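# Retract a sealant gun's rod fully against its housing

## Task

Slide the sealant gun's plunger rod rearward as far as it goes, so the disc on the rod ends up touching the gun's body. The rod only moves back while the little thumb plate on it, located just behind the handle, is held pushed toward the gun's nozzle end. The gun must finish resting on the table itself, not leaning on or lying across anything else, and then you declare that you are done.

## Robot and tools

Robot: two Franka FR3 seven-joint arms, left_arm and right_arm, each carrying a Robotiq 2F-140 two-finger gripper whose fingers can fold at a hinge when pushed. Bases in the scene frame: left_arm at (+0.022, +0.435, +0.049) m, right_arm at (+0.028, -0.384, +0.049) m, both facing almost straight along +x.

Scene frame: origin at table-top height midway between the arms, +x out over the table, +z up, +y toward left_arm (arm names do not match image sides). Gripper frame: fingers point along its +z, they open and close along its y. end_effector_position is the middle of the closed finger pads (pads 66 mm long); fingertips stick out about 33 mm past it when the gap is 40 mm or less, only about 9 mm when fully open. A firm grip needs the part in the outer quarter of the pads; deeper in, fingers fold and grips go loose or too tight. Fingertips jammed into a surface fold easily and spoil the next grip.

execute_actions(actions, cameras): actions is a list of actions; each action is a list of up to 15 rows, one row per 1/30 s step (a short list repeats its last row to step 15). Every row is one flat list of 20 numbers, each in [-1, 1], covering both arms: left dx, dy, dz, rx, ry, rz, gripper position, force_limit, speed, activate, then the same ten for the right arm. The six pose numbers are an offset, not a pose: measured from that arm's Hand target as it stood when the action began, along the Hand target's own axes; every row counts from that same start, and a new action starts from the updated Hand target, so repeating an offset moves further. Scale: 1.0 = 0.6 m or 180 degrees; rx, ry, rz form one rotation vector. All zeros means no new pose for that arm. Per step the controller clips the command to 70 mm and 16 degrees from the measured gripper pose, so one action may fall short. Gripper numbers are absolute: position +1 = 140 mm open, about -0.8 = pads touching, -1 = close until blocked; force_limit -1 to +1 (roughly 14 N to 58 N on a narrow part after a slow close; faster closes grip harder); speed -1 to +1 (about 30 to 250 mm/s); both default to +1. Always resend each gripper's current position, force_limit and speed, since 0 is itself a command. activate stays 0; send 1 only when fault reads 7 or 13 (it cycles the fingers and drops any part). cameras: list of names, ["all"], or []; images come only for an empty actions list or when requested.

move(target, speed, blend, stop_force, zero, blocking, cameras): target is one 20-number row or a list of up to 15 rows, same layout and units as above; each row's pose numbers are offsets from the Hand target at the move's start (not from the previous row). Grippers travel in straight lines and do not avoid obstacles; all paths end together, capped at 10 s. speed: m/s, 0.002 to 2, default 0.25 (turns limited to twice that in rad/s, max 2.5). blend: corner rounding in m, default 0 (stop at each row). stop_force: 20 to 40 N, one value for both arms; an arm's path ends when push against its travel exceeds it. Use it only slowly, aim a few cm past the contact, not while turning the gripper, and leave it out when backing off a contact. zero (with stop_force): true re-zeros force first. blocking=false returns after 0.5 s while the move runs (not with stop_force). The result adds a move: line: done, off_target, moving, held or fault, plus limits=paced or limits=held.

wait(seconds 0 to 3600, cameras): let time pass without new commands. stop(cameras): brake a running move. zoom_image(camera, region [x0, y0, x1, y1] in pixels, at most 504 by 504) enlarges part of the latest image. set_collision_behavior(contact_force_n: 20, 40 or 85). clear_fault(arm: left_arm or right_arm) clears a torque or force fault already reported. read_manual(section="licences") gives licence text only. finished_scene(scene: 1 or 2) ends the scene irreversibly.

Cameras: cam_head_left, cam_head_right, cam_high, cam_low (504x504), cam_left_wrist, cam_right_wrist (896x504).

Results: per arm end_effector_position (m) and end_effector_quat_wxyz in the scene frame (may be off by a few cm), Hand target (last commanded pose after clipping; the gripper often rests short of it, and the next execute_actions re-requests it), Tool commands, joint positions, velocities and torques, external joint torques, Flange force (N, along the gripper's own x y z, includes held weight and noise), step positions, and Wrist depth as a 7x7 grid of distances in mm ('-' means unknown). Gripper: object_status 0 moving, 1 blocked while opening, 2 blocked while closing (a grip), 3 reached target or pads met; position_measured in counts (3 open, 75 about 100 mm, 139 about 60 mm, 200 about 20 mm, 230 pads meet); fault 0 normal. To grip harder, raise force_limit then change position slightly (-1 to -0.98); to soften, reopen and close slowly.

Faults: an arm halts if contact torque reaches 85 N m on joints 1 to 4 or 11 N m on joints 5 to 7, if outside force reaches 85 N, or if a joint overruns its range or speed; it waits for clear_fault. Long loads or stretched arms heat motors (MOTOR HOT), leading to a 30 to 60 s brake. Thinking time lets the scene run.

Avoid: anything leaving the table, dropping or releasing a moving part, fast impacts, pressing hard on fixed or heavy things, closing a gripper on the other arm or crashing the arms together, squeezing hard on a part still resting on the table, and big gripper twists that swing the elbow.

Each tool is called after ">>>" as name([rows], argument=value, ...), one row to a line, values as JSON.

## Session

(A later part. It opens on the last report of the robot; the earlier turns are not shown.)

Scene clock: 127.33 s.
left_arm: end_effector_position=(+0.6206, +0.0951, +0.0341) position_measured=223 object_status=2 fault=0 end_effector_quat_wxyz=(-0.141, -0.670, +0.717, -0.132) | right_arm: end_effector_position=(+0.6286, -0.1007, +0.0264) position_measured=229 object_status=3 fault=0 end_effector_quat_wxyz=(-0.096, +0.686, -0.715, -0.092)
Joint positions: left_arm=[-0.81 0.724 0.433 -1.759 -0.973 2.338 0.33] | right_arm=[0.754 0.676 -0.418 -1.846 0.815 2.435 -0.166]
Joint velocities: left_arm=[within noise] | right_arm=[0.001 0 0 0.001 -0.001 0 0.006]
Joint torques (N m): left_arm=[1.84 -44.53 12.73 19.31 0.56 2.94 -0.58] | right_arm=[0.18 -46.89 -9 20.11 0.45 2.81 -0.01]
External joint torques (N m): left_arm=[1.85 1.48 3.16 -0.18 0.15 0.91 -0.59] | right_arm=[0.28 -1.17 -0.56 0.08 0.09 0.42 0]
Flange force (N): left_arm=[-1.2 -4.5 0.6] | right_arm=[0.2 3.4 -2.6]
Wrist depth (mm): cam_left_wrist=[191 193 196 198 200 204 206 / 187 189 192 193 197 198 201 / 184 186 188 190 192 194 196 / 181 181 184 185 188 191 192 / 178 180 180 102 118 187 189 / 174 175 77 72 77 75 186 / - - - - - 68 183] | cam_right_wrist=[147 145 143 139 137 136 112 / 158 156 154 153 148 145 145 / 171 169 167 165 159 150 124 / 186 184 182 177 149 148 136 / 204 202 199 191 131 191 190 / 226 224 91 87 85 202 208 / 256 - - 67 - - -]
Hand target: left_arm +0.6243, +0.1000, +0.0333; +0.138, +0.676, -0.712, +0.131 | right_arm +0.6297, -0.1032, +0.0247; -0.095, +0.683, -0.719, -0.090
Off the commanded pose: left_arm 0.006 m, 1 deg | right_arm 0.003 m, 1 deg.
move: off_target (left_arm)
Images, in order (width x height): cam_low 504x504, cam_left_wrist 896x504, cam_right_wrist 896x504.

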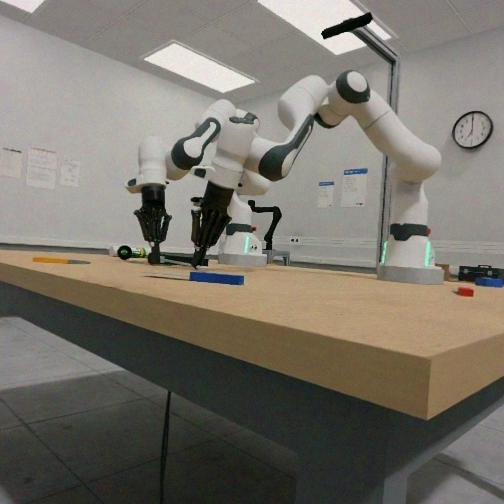

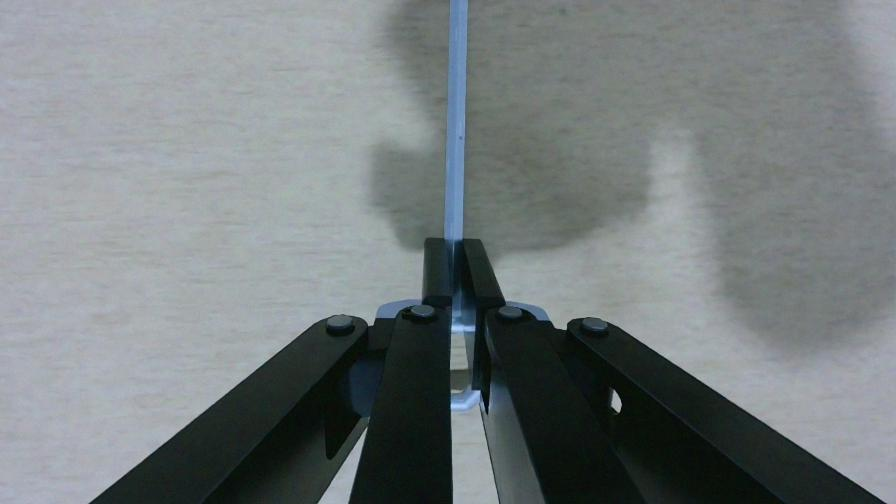

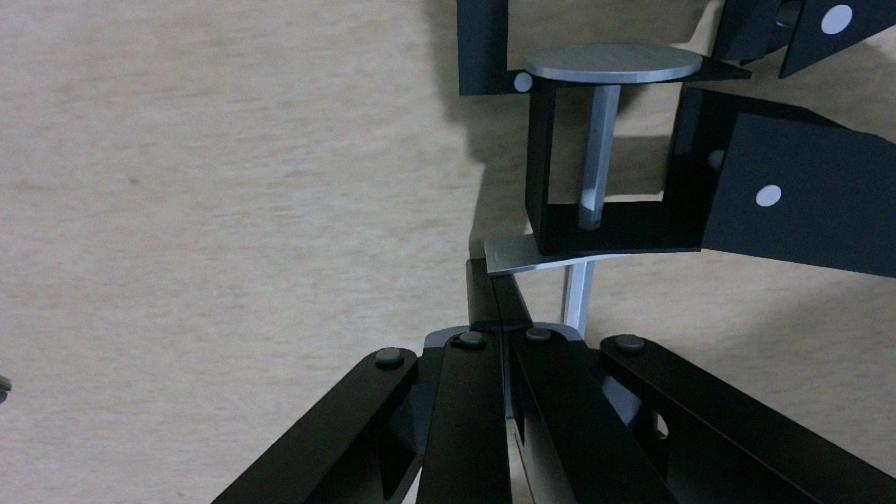

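>>> move(target=[0,0,0,0,0,0,-1,0.2,-1,0,-0.03,0.0,0.008,0,0,0,-0.8,-1,-0.5,0], speed=0.05, cameras=["cam_right_wrist"])

>>> zoom_image(camera="cam_right_wrist", region=[440, 0, 740, 260])

Scene clock: 129.20 s.
left_arm: end_effector_position=(+0.6218, +0.0973, +0.0341) position_measured=223 object_status=2 fault=0 end_effector_quat_wxyz=(-0.140, -0.671, +0.716, -0.131) | right_arm: end_effector_position=(+0.6315, -0.0848, +0.0260) position_measured=229 object_status=3 fault=0 end_effector_quat_wxyz=(-0.096, +0.685, -0.717, -0.089)
Joint positions: left_arm=[-0.811 0.725 0.437 -1.759 -0.973 2.338 0.329] | right_arm=[0.775 0.696 -0.421 -1.816 0.815 2.435 -0.132]
Joint velocities: left_arm=[within noise] | right_arm=[0.001 -0.001 0 -0.001 0.002 0.001 0.006]
Joint torques (N m): left_arm=[1.07 -44.6 12.01 19.28 0.53 2.7 -0.44] | right_arm=[1.05 -48.09 -8.22 20.91 0.49 2.67 0.04]
External joint torques (N m): left_arm=[0.89 1.41 2.19 -0.23 0.12 0.64 -0.45] | right_arm=[1.1 -1.58 0.45 0.64 0.12 0.24 0.04]
Flange force (N): left_arm=[-0.4 -3.1 1.0] | right_arm=[-1.4 3.0 -2.4]
Wrist depth (mm): cam_left_wrist=[191 193 195 197 199 202 205 / 188 190 192 194 195 198 200 / 184 186 188 190 192 195 196 / 181 183 185 185 189 191 193 / 178 179 180 102 118 187 189 / 175 176 77 72 77 75 185 / - - - - - 68 183] | cam_right_wrist=[147 145 143 143 119 137 136 / 158 156 154 153 148 143 115 / 172 169 167 164 136 132 124 / 186 184 182 177 175 174 172 / 205 203 199 191 131 190 188 / 228 224 91 87 85 201 207 / 257 - - 67 - - -]
Hand target: left_arm +0.6243, +0.1000, +0.0334; +0.138, +0.676, -0.712, +0.131 | right_arm +0.6307, -0.0846, +0.0248; -0.095, +0.683, -0.719, -0.090
Off the commanded pose: left_arm 0.004 m, 1 deg | right_arm 0.001 m, 0 deg.
move: done

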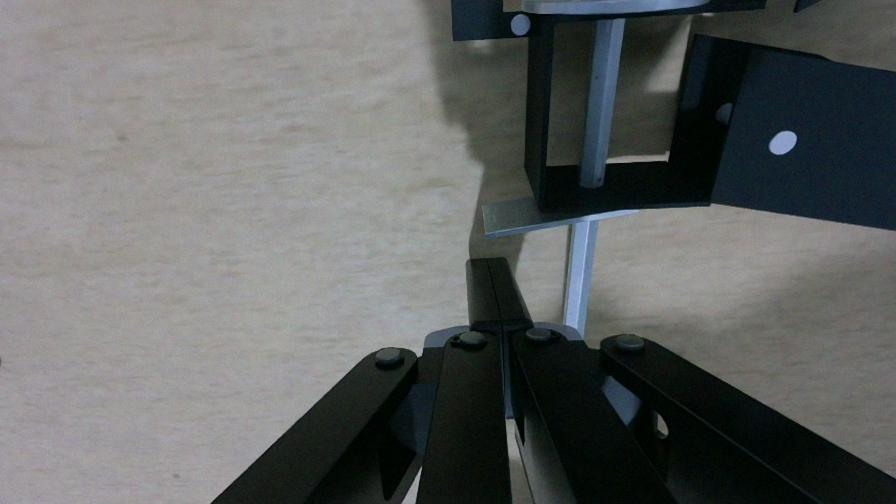

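Scaled by 1.680 from the camera's image (finer frame: 1280x720).

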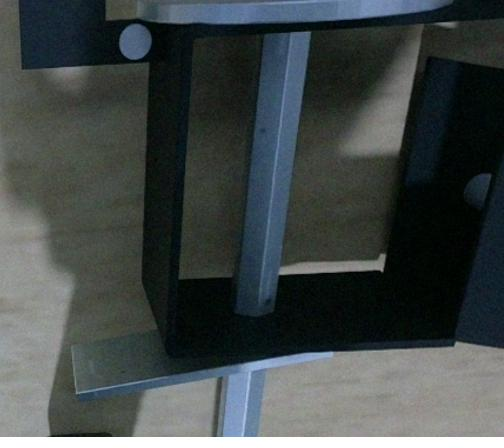

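>>> move(target=[0,0,0,0,0,0,-1,0.2,-1,0,-0.0345,0,-0.1288,0,0,0,-0.8,-1,-0.5,0], speed=0.15, cameras=["cam_right_wrist","cam_left_wrist"])

Scene clock: 134.00 s.
left_arm: end_effector_position=(+0.6218, +0.0973, +0.0341) position_measured=223 object_status=2 fault=0 end_effector_quat_wxyz=(-0.140, -0.671, +0.716, -0.131) | right_arm: end_effector_position=(+0.6327, -0.0844, +0.1062) position_measured=229 object_status=3 fault=0 end_effector_quat_wxyz=(-0.098, +0.684, -0.717, -0.089)
Joint positions: left_arm=[-0.811 0.725 0.437 -1.759 -0.973 2.338 0.329] | right_arm=[0.84 0.555 -0.511 -1.837 0.714 2.329 -0.041]
Joint velocities: left_arm=[within noise] | right_arm=[-0.001 -0.001 0 -0.001 0 -0.001 0.005]
Joint torques (N m): left_arm=[1.03 -44.58 12.03 19.31 0.52 2.69 -0.41] | right_arm=[1.25 -45.53 -7.93 21.64 0.52 2.58 0.11]
External joint torques (N m): left_arm=[1.05 1.54 2.34 -0.28 0.11 0.64 -0.42] | right_arm=[1.38 -2.02 0.54 -0.26 -0.03 0.08 0.12]
Flange force (N): left_arm=[-0.7 -3.4 1.1] | right_arm=[0.0 8.3 -4.0]
Wrist depth (mm): cam_left_wrist=[191 193 195 197 200 203 204 / 188 189 191 193 196 199 200 / 184 186 187 190 192 194 196 / 181 183 184 186 188 191 193 / 178 179 180 102 118 187 189 / 175 175 77 72 77 75 186 / - - - - - 68 183] | cam_right_wrist=[224 221 219 217 210 205 210 / 241 239 235 232 220 194 196 / 262 258 255 251 248 245 242 / 280 282 277 269 267 265 262 / 317 310 304 289 131 290 286 / 350 343 90 87 85 307 315 / 392 - - 67 - - -]
Hand target: left_arm +0.6243, +0.1000, +0.0334; +0.138, +0.676, -0.712, +0.131 | right_arm +0.6307, -0.0846, +0.1048; -0.095, +0.683, -0.719, -0.090
Off the commanded pose: left_arm 0.004 m, 1 deg | right_arm 0.002 m, 0 deg.
move: done
Images, in order (width x height): cam_left_wrist 896x504, cam_right_wrist 896x504.

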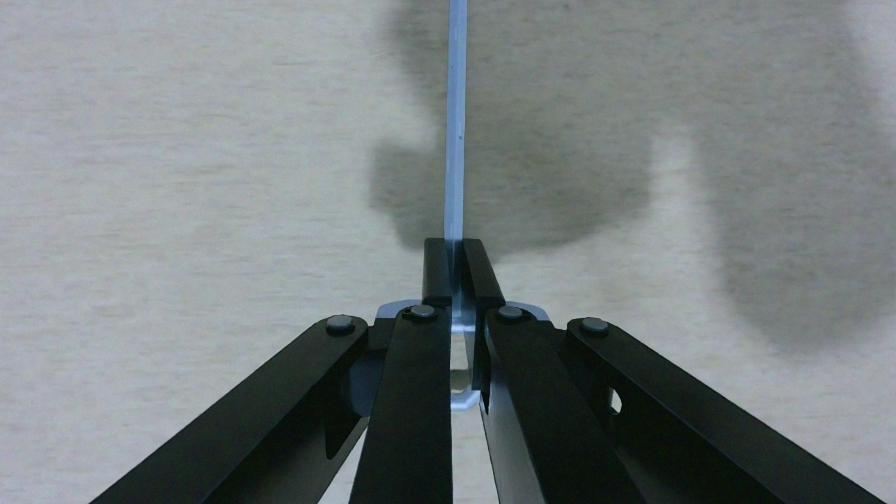

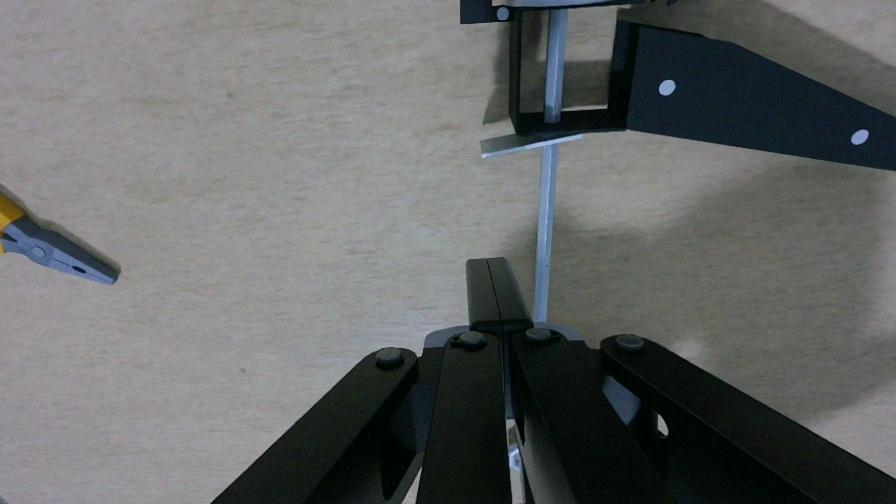

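>>> move(target=[0,0,0,0,0,0,-1,0.2,-1,0,0.107,0,-0.115,0,0,0,-0.8,-1,-0.5,0], speed=0.15, cameras=["cam_right_wrist"])

>>> zoom_image(camera="cam_right_wrist", region=[440, 40, 800, 320])

Scene clock: 135.97 s.
left_arm: end_effector_position=(+0.6218, +0.0973, +0.0341) position_measured=223 object_status=2 fault=0 end_effector_quat_wxyz=(-0.140, -0.671, +0.716, -0.131) | right_arm: end_effector_position=(+0.6281, -0.1645, +0.1545) position_measured=229 object_status=3 fault=0 end_effector_quat_wxyz=(-0.096, +0.679, -0.722, -0.089)
Joint positions: left_arm=[-0.811 0.725 0.437 -1.759 -0.973 2.338 0.329] | right_arm=[0.804 0.402 -0.592 -1.938 0.627 2.263 -0.089]
Joint velocities: left_arm=[within noise] | right_arm=[0 0.001 0.001 0 -0.001 -0.002 -0.005]
Joint torques (N m): left_arm=[1.08 -44.57 12.02 19.29 0.53 2.7 -0.41] | right_arm=[0.76 -40.53 -5.82 22.19 0.48 2.56 -0.34]
External joint torques (N m): left_arm=[1.03 1.56 2.27 -0.29 0.13 0.65 -0.43] | right_arm=[0.61 -2.19 1.06 -0.35 -0.15 0.13 -0.33]
Flange force (N): left_arm=[-0.7 -3.4 1.2] | right_arm=[0.9 8.3 -2.8]
Wrist depth (mm): cam_left_wrist=[191 193 196 196 200 202 205 / 188 189 192 193 196 198 199 / 184 185 188 189 192 194 197 / 181 183 184 185 188 191 192 / 178 180 180 102 118 186 189 / 175 176 77 72 77 75 185 / - - - - - 68 183] | cam_right_wrist=[270 267 264 258 255 257 250 / 290 287 284 277 273 261 271 / 314 312 306 303 280 291 293 / 339 339 333 324 326 285 312 / 378 367 365 349 341 349 346 / 418 408 90 87 85 369 378 / 456 - - 67 - - -]
Hand target: left_arm +0.6243, +0.1000, +0.0334; +0.138, +0.676, -0.712, +0.131 | right_arm +0.6266, -0.1644, +0.1547; -0.095, +0.683, -0.719, -0.090
Off the commanded pose: left_arm 0.004 m, 1 deg | right_arm 0.002 m, 1 deg.
move: done

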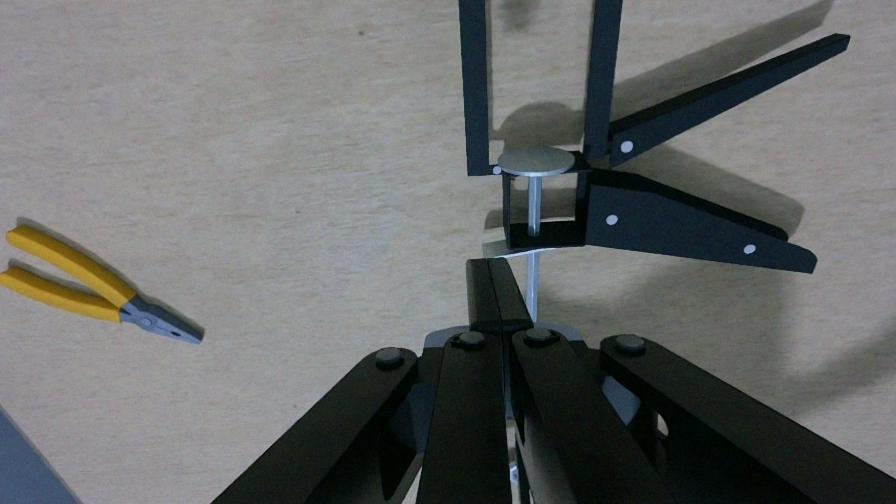

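Scaled by 1.400 from the camera's image (finer frame: 1280x720).

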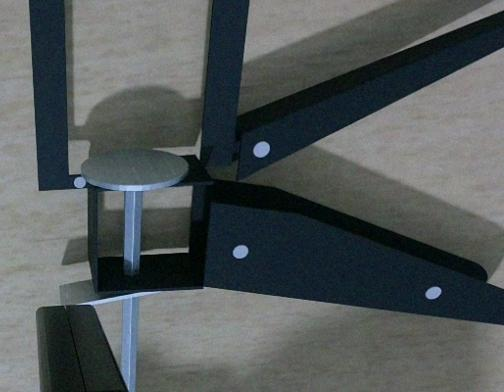

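>>> move(target=[0,0,0,0,0,0,-1,0.2,-1,0,-0.105,0,0.028,0,0,0,-0.8,-1,-0.5,0], speed=0.15, cameras=["cam_right_wrist"])

>>> zoom_image(camera="cam_right_wrist", region=[440, 0, 640, 160])

Scene clock: 138.60 s.
left_arm: end_effector_position=(+0.6218, +0.0973, +0.0341) position_measured=223 object_status=2 fault=0 end_effector_quat_wxyz=(-0.140, -0.671, +0.716, -0.131) | right_arm: end_effector_position=(+0.6310, -0.1000, +0.1560) position_measured=229 object_status=3 fault=0 end_effector_quat_wxyz=(-0.097, +0.685, -0.717, -0.088)
Joint positions: left_arm=[-0.811 0.725 0.437 -1.759 -0.973 2.338 0.329] | right_arm=[0.861 0.459 -0.564 -1.852 0.636 2.257 -0.003]
Joint velocities: left_arm=[within noise] | right_arm=[0 0.001 0 0 0.001 0 0.006]
Joint torques (N m): left_arm=[1.04 -44.61 12.01 19.37 0.52 2.7 -0.44] | right_arm=[0.74 -42.26 -7.08 23.32 1.01 2.59 0.04]
External joint torques (N m): left_arm=[0.82 1.47 2.15 -0.17 0.11 0.64 -0.46] | right_arm=[0.47 -1.48 0.28 0.6 0.36 0.11 0.05]
Flange force (N): left_arm=[-0.2 -3.4 1.2] | right_arm=[-0.5 2.3 -1.8]
Wrist depth (mm): cam_left_wrist=[191 194 195 197 199 202 205 / 188 189 191 193 196 199 200 / 185 186 188 190 192 194 197 / 181 183 184 186 188 191 192 / 177 180 180 102 118 186 188 / 175 175 77 72 77 75 186 / - - - - - 68 183] | cam_right_wrist=[273 270 266 260 253 258 255 / 293 290 286 281 255 247 269 / 315 314 309 305 301 298 293 / 346 340 336 327 329 323 319 / 381 374 371 351 341 350 348 / 421 414 90 87 85 372 382 / 469 - - 67 - - -]
Hand target: left_arm +0.6243, +0.1000, +0.0334; +0.138, +0.676, -0.712, +0.131 | right_arm +0.6300, -0.0993, +0.1549; -0.095, +0.683, -0.719, -0.090
Off the commanded pose: left_arm 0.004 m, 1 deg | right_arm 0.002 m, 1 deg.
move: done

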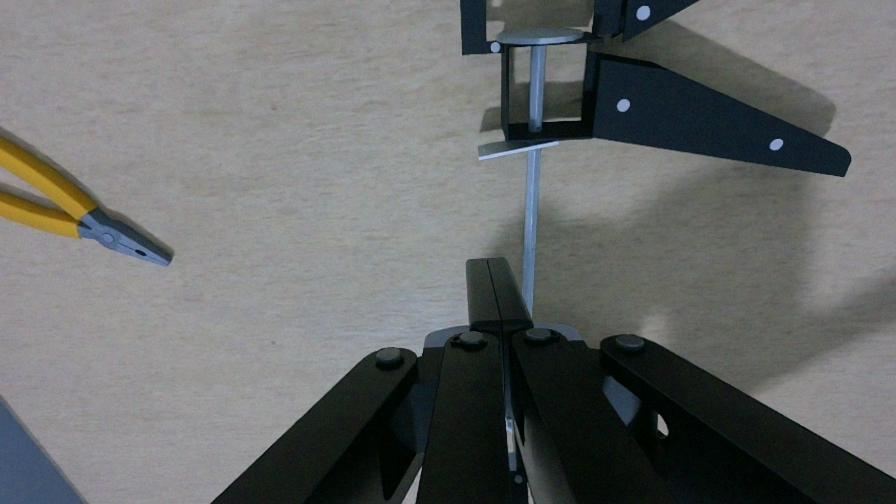

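Scaled by 2.520 from the camera's image (finer frame: 1280x720).

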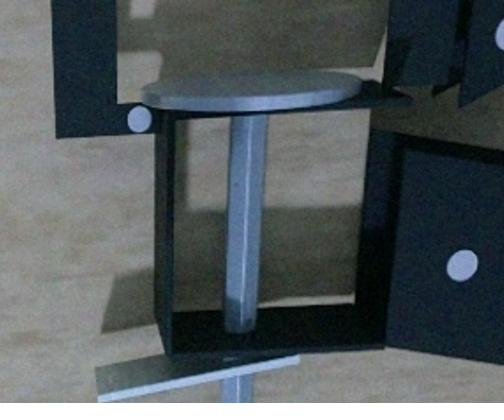

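>>> move(target=[0,0,0,0,0,0,-1,0.2,-1,0,-0.015,0,0,0,0.07,0,-0.8,-1,-0.5,0], speed=0.2, cameras=["cam_right_wrist"])

>>> zoom_image(camera="cam_right_wrist", region=[440, 0, 640, 160])

Scene clock: 141.23 s.
left_arm: end_effector_position=(+0.6218, +0.0973, +0.0341) position_measured=223 object_status=2 fault=0 end_effector_quat_wxyz=(-0.140, -0.671, +0.716, -0.131) | right_arm: end_effector_position=(+0.6317, -0.0911, +0.1583) position_measured=229 object_status=3 fault=0 end_effector_quat_wxyz=(-0.017, +0.690, -0.723, -0.014)
Joint positions: left_arm=[-0.811 0.725 0.437 -1.759 -0.973 2.338 0.329] | right_arm=[1.019 0.568 -0.688 -1.71 0.464 2.14 0.207]
Joint velocities: left_arm=[within noise] | right_arm=[0.001 -0.001 -0.001 0.001 0.001 0 0.006]
Joint torques (N m): left_arm=[1.06 -44.55 11.96 19.33 0.52 2.69 -0.41] | right_arm=[1.21 -43.58 -10.55 22.9 0.79 2.65 0.14]
External joint torques (N m): left_arm=[1.13 1.45 2.34 -0.21 0.12 0.65 -0.42] | right_arm=[1.35 -1.54 0.44 0.59 0.13 0.07 0.14]
Flange force (N): left_arm=[-0.7 -3.5 1.0] | right_arm=[-0.2 4.7 -2.5]
Wrist depth (mm): cam_left_wrist=[190 193 196 196 199 202 204 / 188 188 192 193 196 197 200 / 184 186 188 189 192 194 196 / 181 183 184 186 188 190 192 / 178 179 180 102 118 187 189 / 175 175 77 72 77 75 185 / - - - - - 68 183] | cam_right_wrist=[295 290 286 281 274 273 271 / 308 303 299 293 286 283 281 / 321 318 312 307 302 266 290 / 332 332 328 320 318 313 308 / 356 352 343 131 130 327 322 / 375 368 90 87 85 334 337 / 396 - - 67 - - -]
Hand target: left_arm +0.6243, +0.1000, +0.0334; +0.138, +0.676, -0.712, +0.131 | right_arm +0.6304, -0.0906, +0.1572; -0.015, +0.688, -0.725, -0.015
Off the commanded pose: left_arm 0.004 m, 1 deg | right_arm 0.002 m, 0 deg.
move: done

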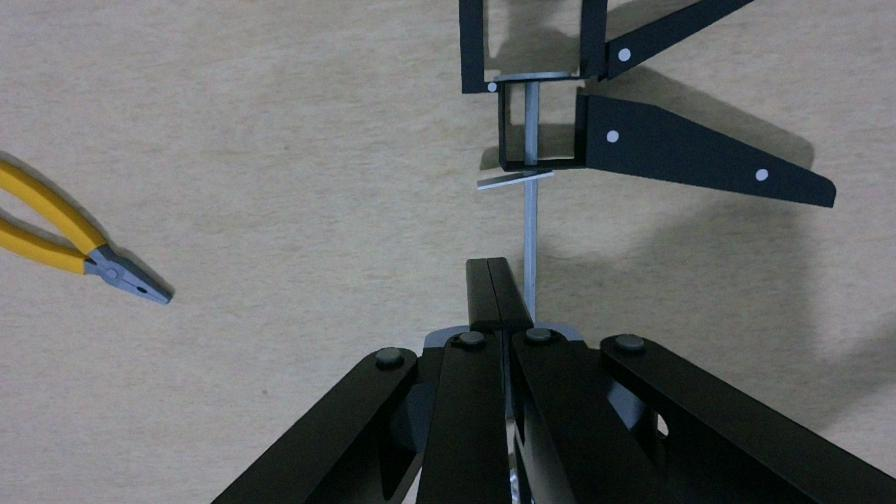

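Scaled by 2.520 from the camera's image (finer frame: 1280x720).

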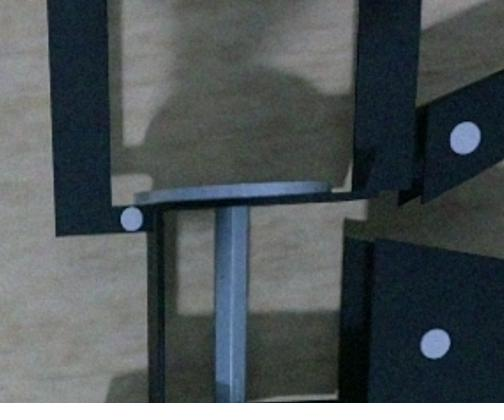

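>>> move([
  [0,0,0,0,0,0,0,0.2,-0.3,0,0,0,0,0,0,0,-0.8,-1,-0.5,0],
  [0.075,0,-0.185,0,0,0,0,0.2,-0.3,0,-0.02,0,-0.1,0,0,0,-0.8,-1,-0.5,0],
], speed=0.12, cameras=["all"])

>>> zoom_image(camera="cam_right_wrist", region=[440, 0, 640, 160])

Scene clock: 144.83 s.
left_arm: end_effector_position=(+0.6252, +0.0999, +0.1537) position_measured=129 object_status=3 fault=0 end_effector_quat_wxyz=(+0.137, +0.675, -0.713, +0.133) | right_arm: end_effector_position=(+0.6318, -0.0815, +0.2171) position_measured=229 object_status=3 fault=0 end_effector_quat_wxyz=(-0.017, +0.689, -0.724, -0.015)
Joint positions: left_arm=[-0.891 0.525 0.556 -1.778 -0.815 2.201 0.174] | right_arm=[1.051 0.52 -0.733 -1.63 0.422 2.017 0.255]
Joint velocities: left_arm=[0 -0.001 0 -0.001 -0.001 0 -0.005] | right_arm=[within noise]
Joint torques (N m): left_arm=[0.01 -41.25 10.05 21.83 0.69 2.09 -0.15] | right_arm=[1.26 -43.05 -10.02 23.71 0.78 2.66 0.16]
External joint torques (N m): left_arm=[0.29 0.66 1.32 -0.32 0.37 -0.11 -0.16] | right_arm=[1.43 -1.97 0.57 0.57 0.06 0.08 0.16]
Flange force (N): left_arm=[-0.3 -0.6 -0.9] | right_arm=[0.8 6.8 -2.6]
Wrist depth (mm): cam_left_wrist=[314 317 318 323 327 328 336 / 307 310 316 319 319 327 326 / 304 307 308 309 314 317 321 / 298 299 304 307 310 312 315 / 292 294 119 301 127 305 307 / - 78 293 296 296 80 304 / - - 288 290 290 62 -] | cam_right_wrist=[352 345 342 337 329 329 324 / 369 362 357 351 329 340 336 / 385 381 375 367 361 357 351 / 406 396 392 384 379 374 368 / 427 419 410 131 131 391 385 / 448 439 90 87 85 403 404 / 476 - - 67 - - -]
Hand target: left_arm +0.6242, +0.0997, +0.1531; +0.138, +0.676, -0.712, +0.131 | right_arm +0.6309, -0.0812, +0.2177; -0.015, +0.688, -0.725, -0.015
Off the commanded pose: left_arm 0.001 m, 0 deg | right_arm 0.001 m, 0 deg.
move: done

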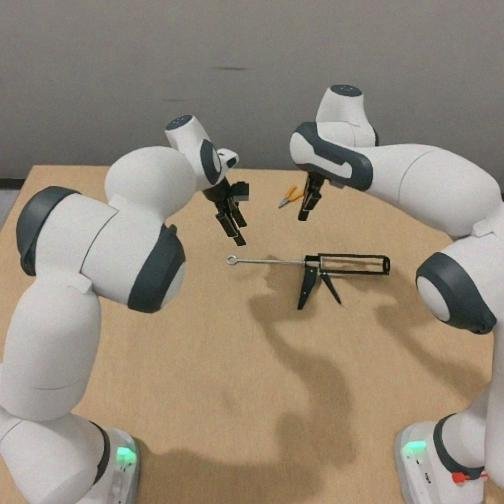

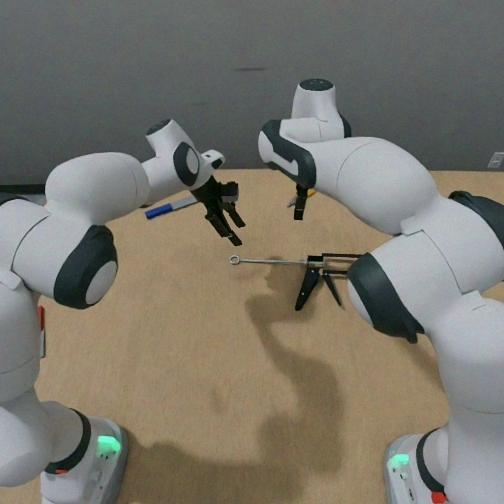

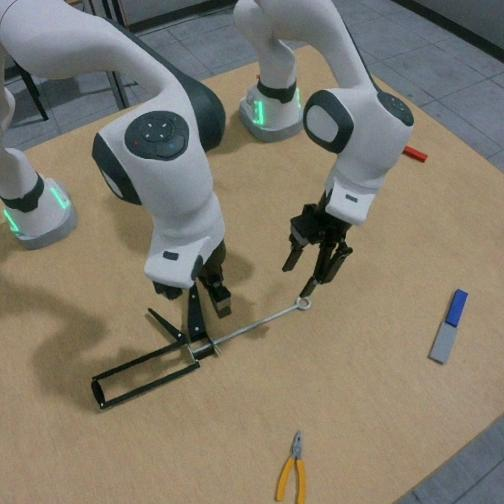

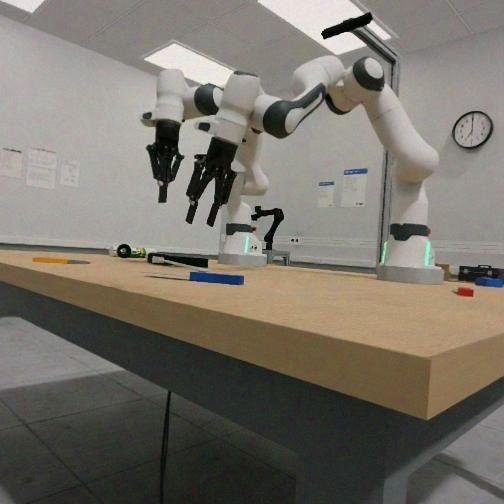

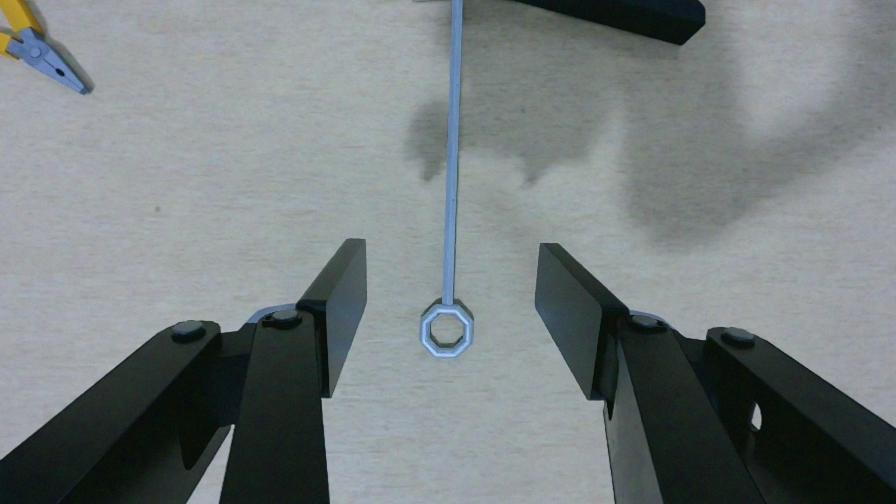

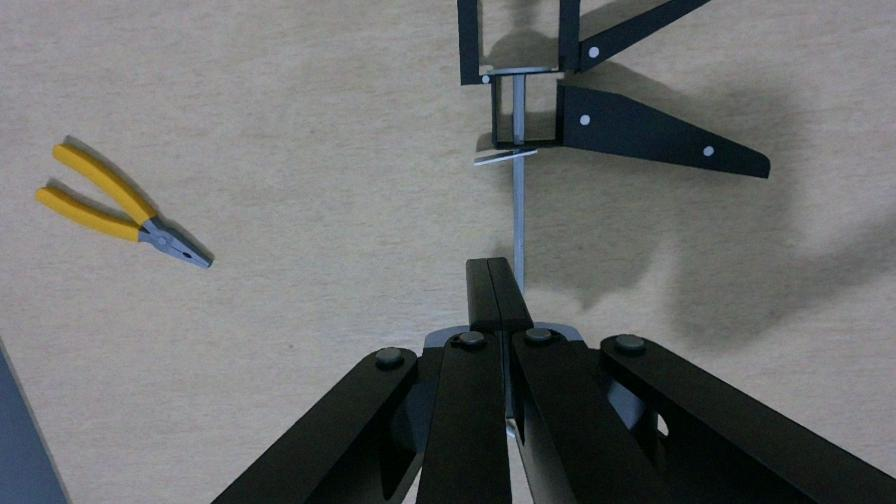

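Scaled by 2.520 from the camera's image (finer frame: 1280x720).

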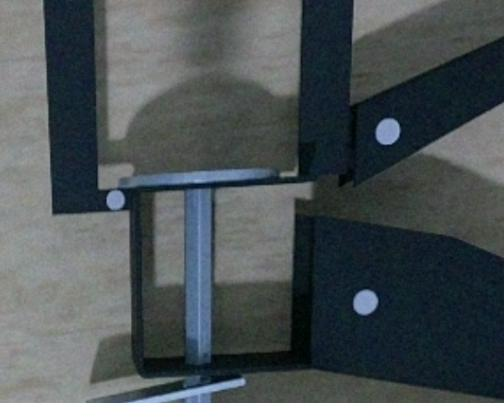

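>>> finished_scene(scene=1)

The scene is finished: the task was done.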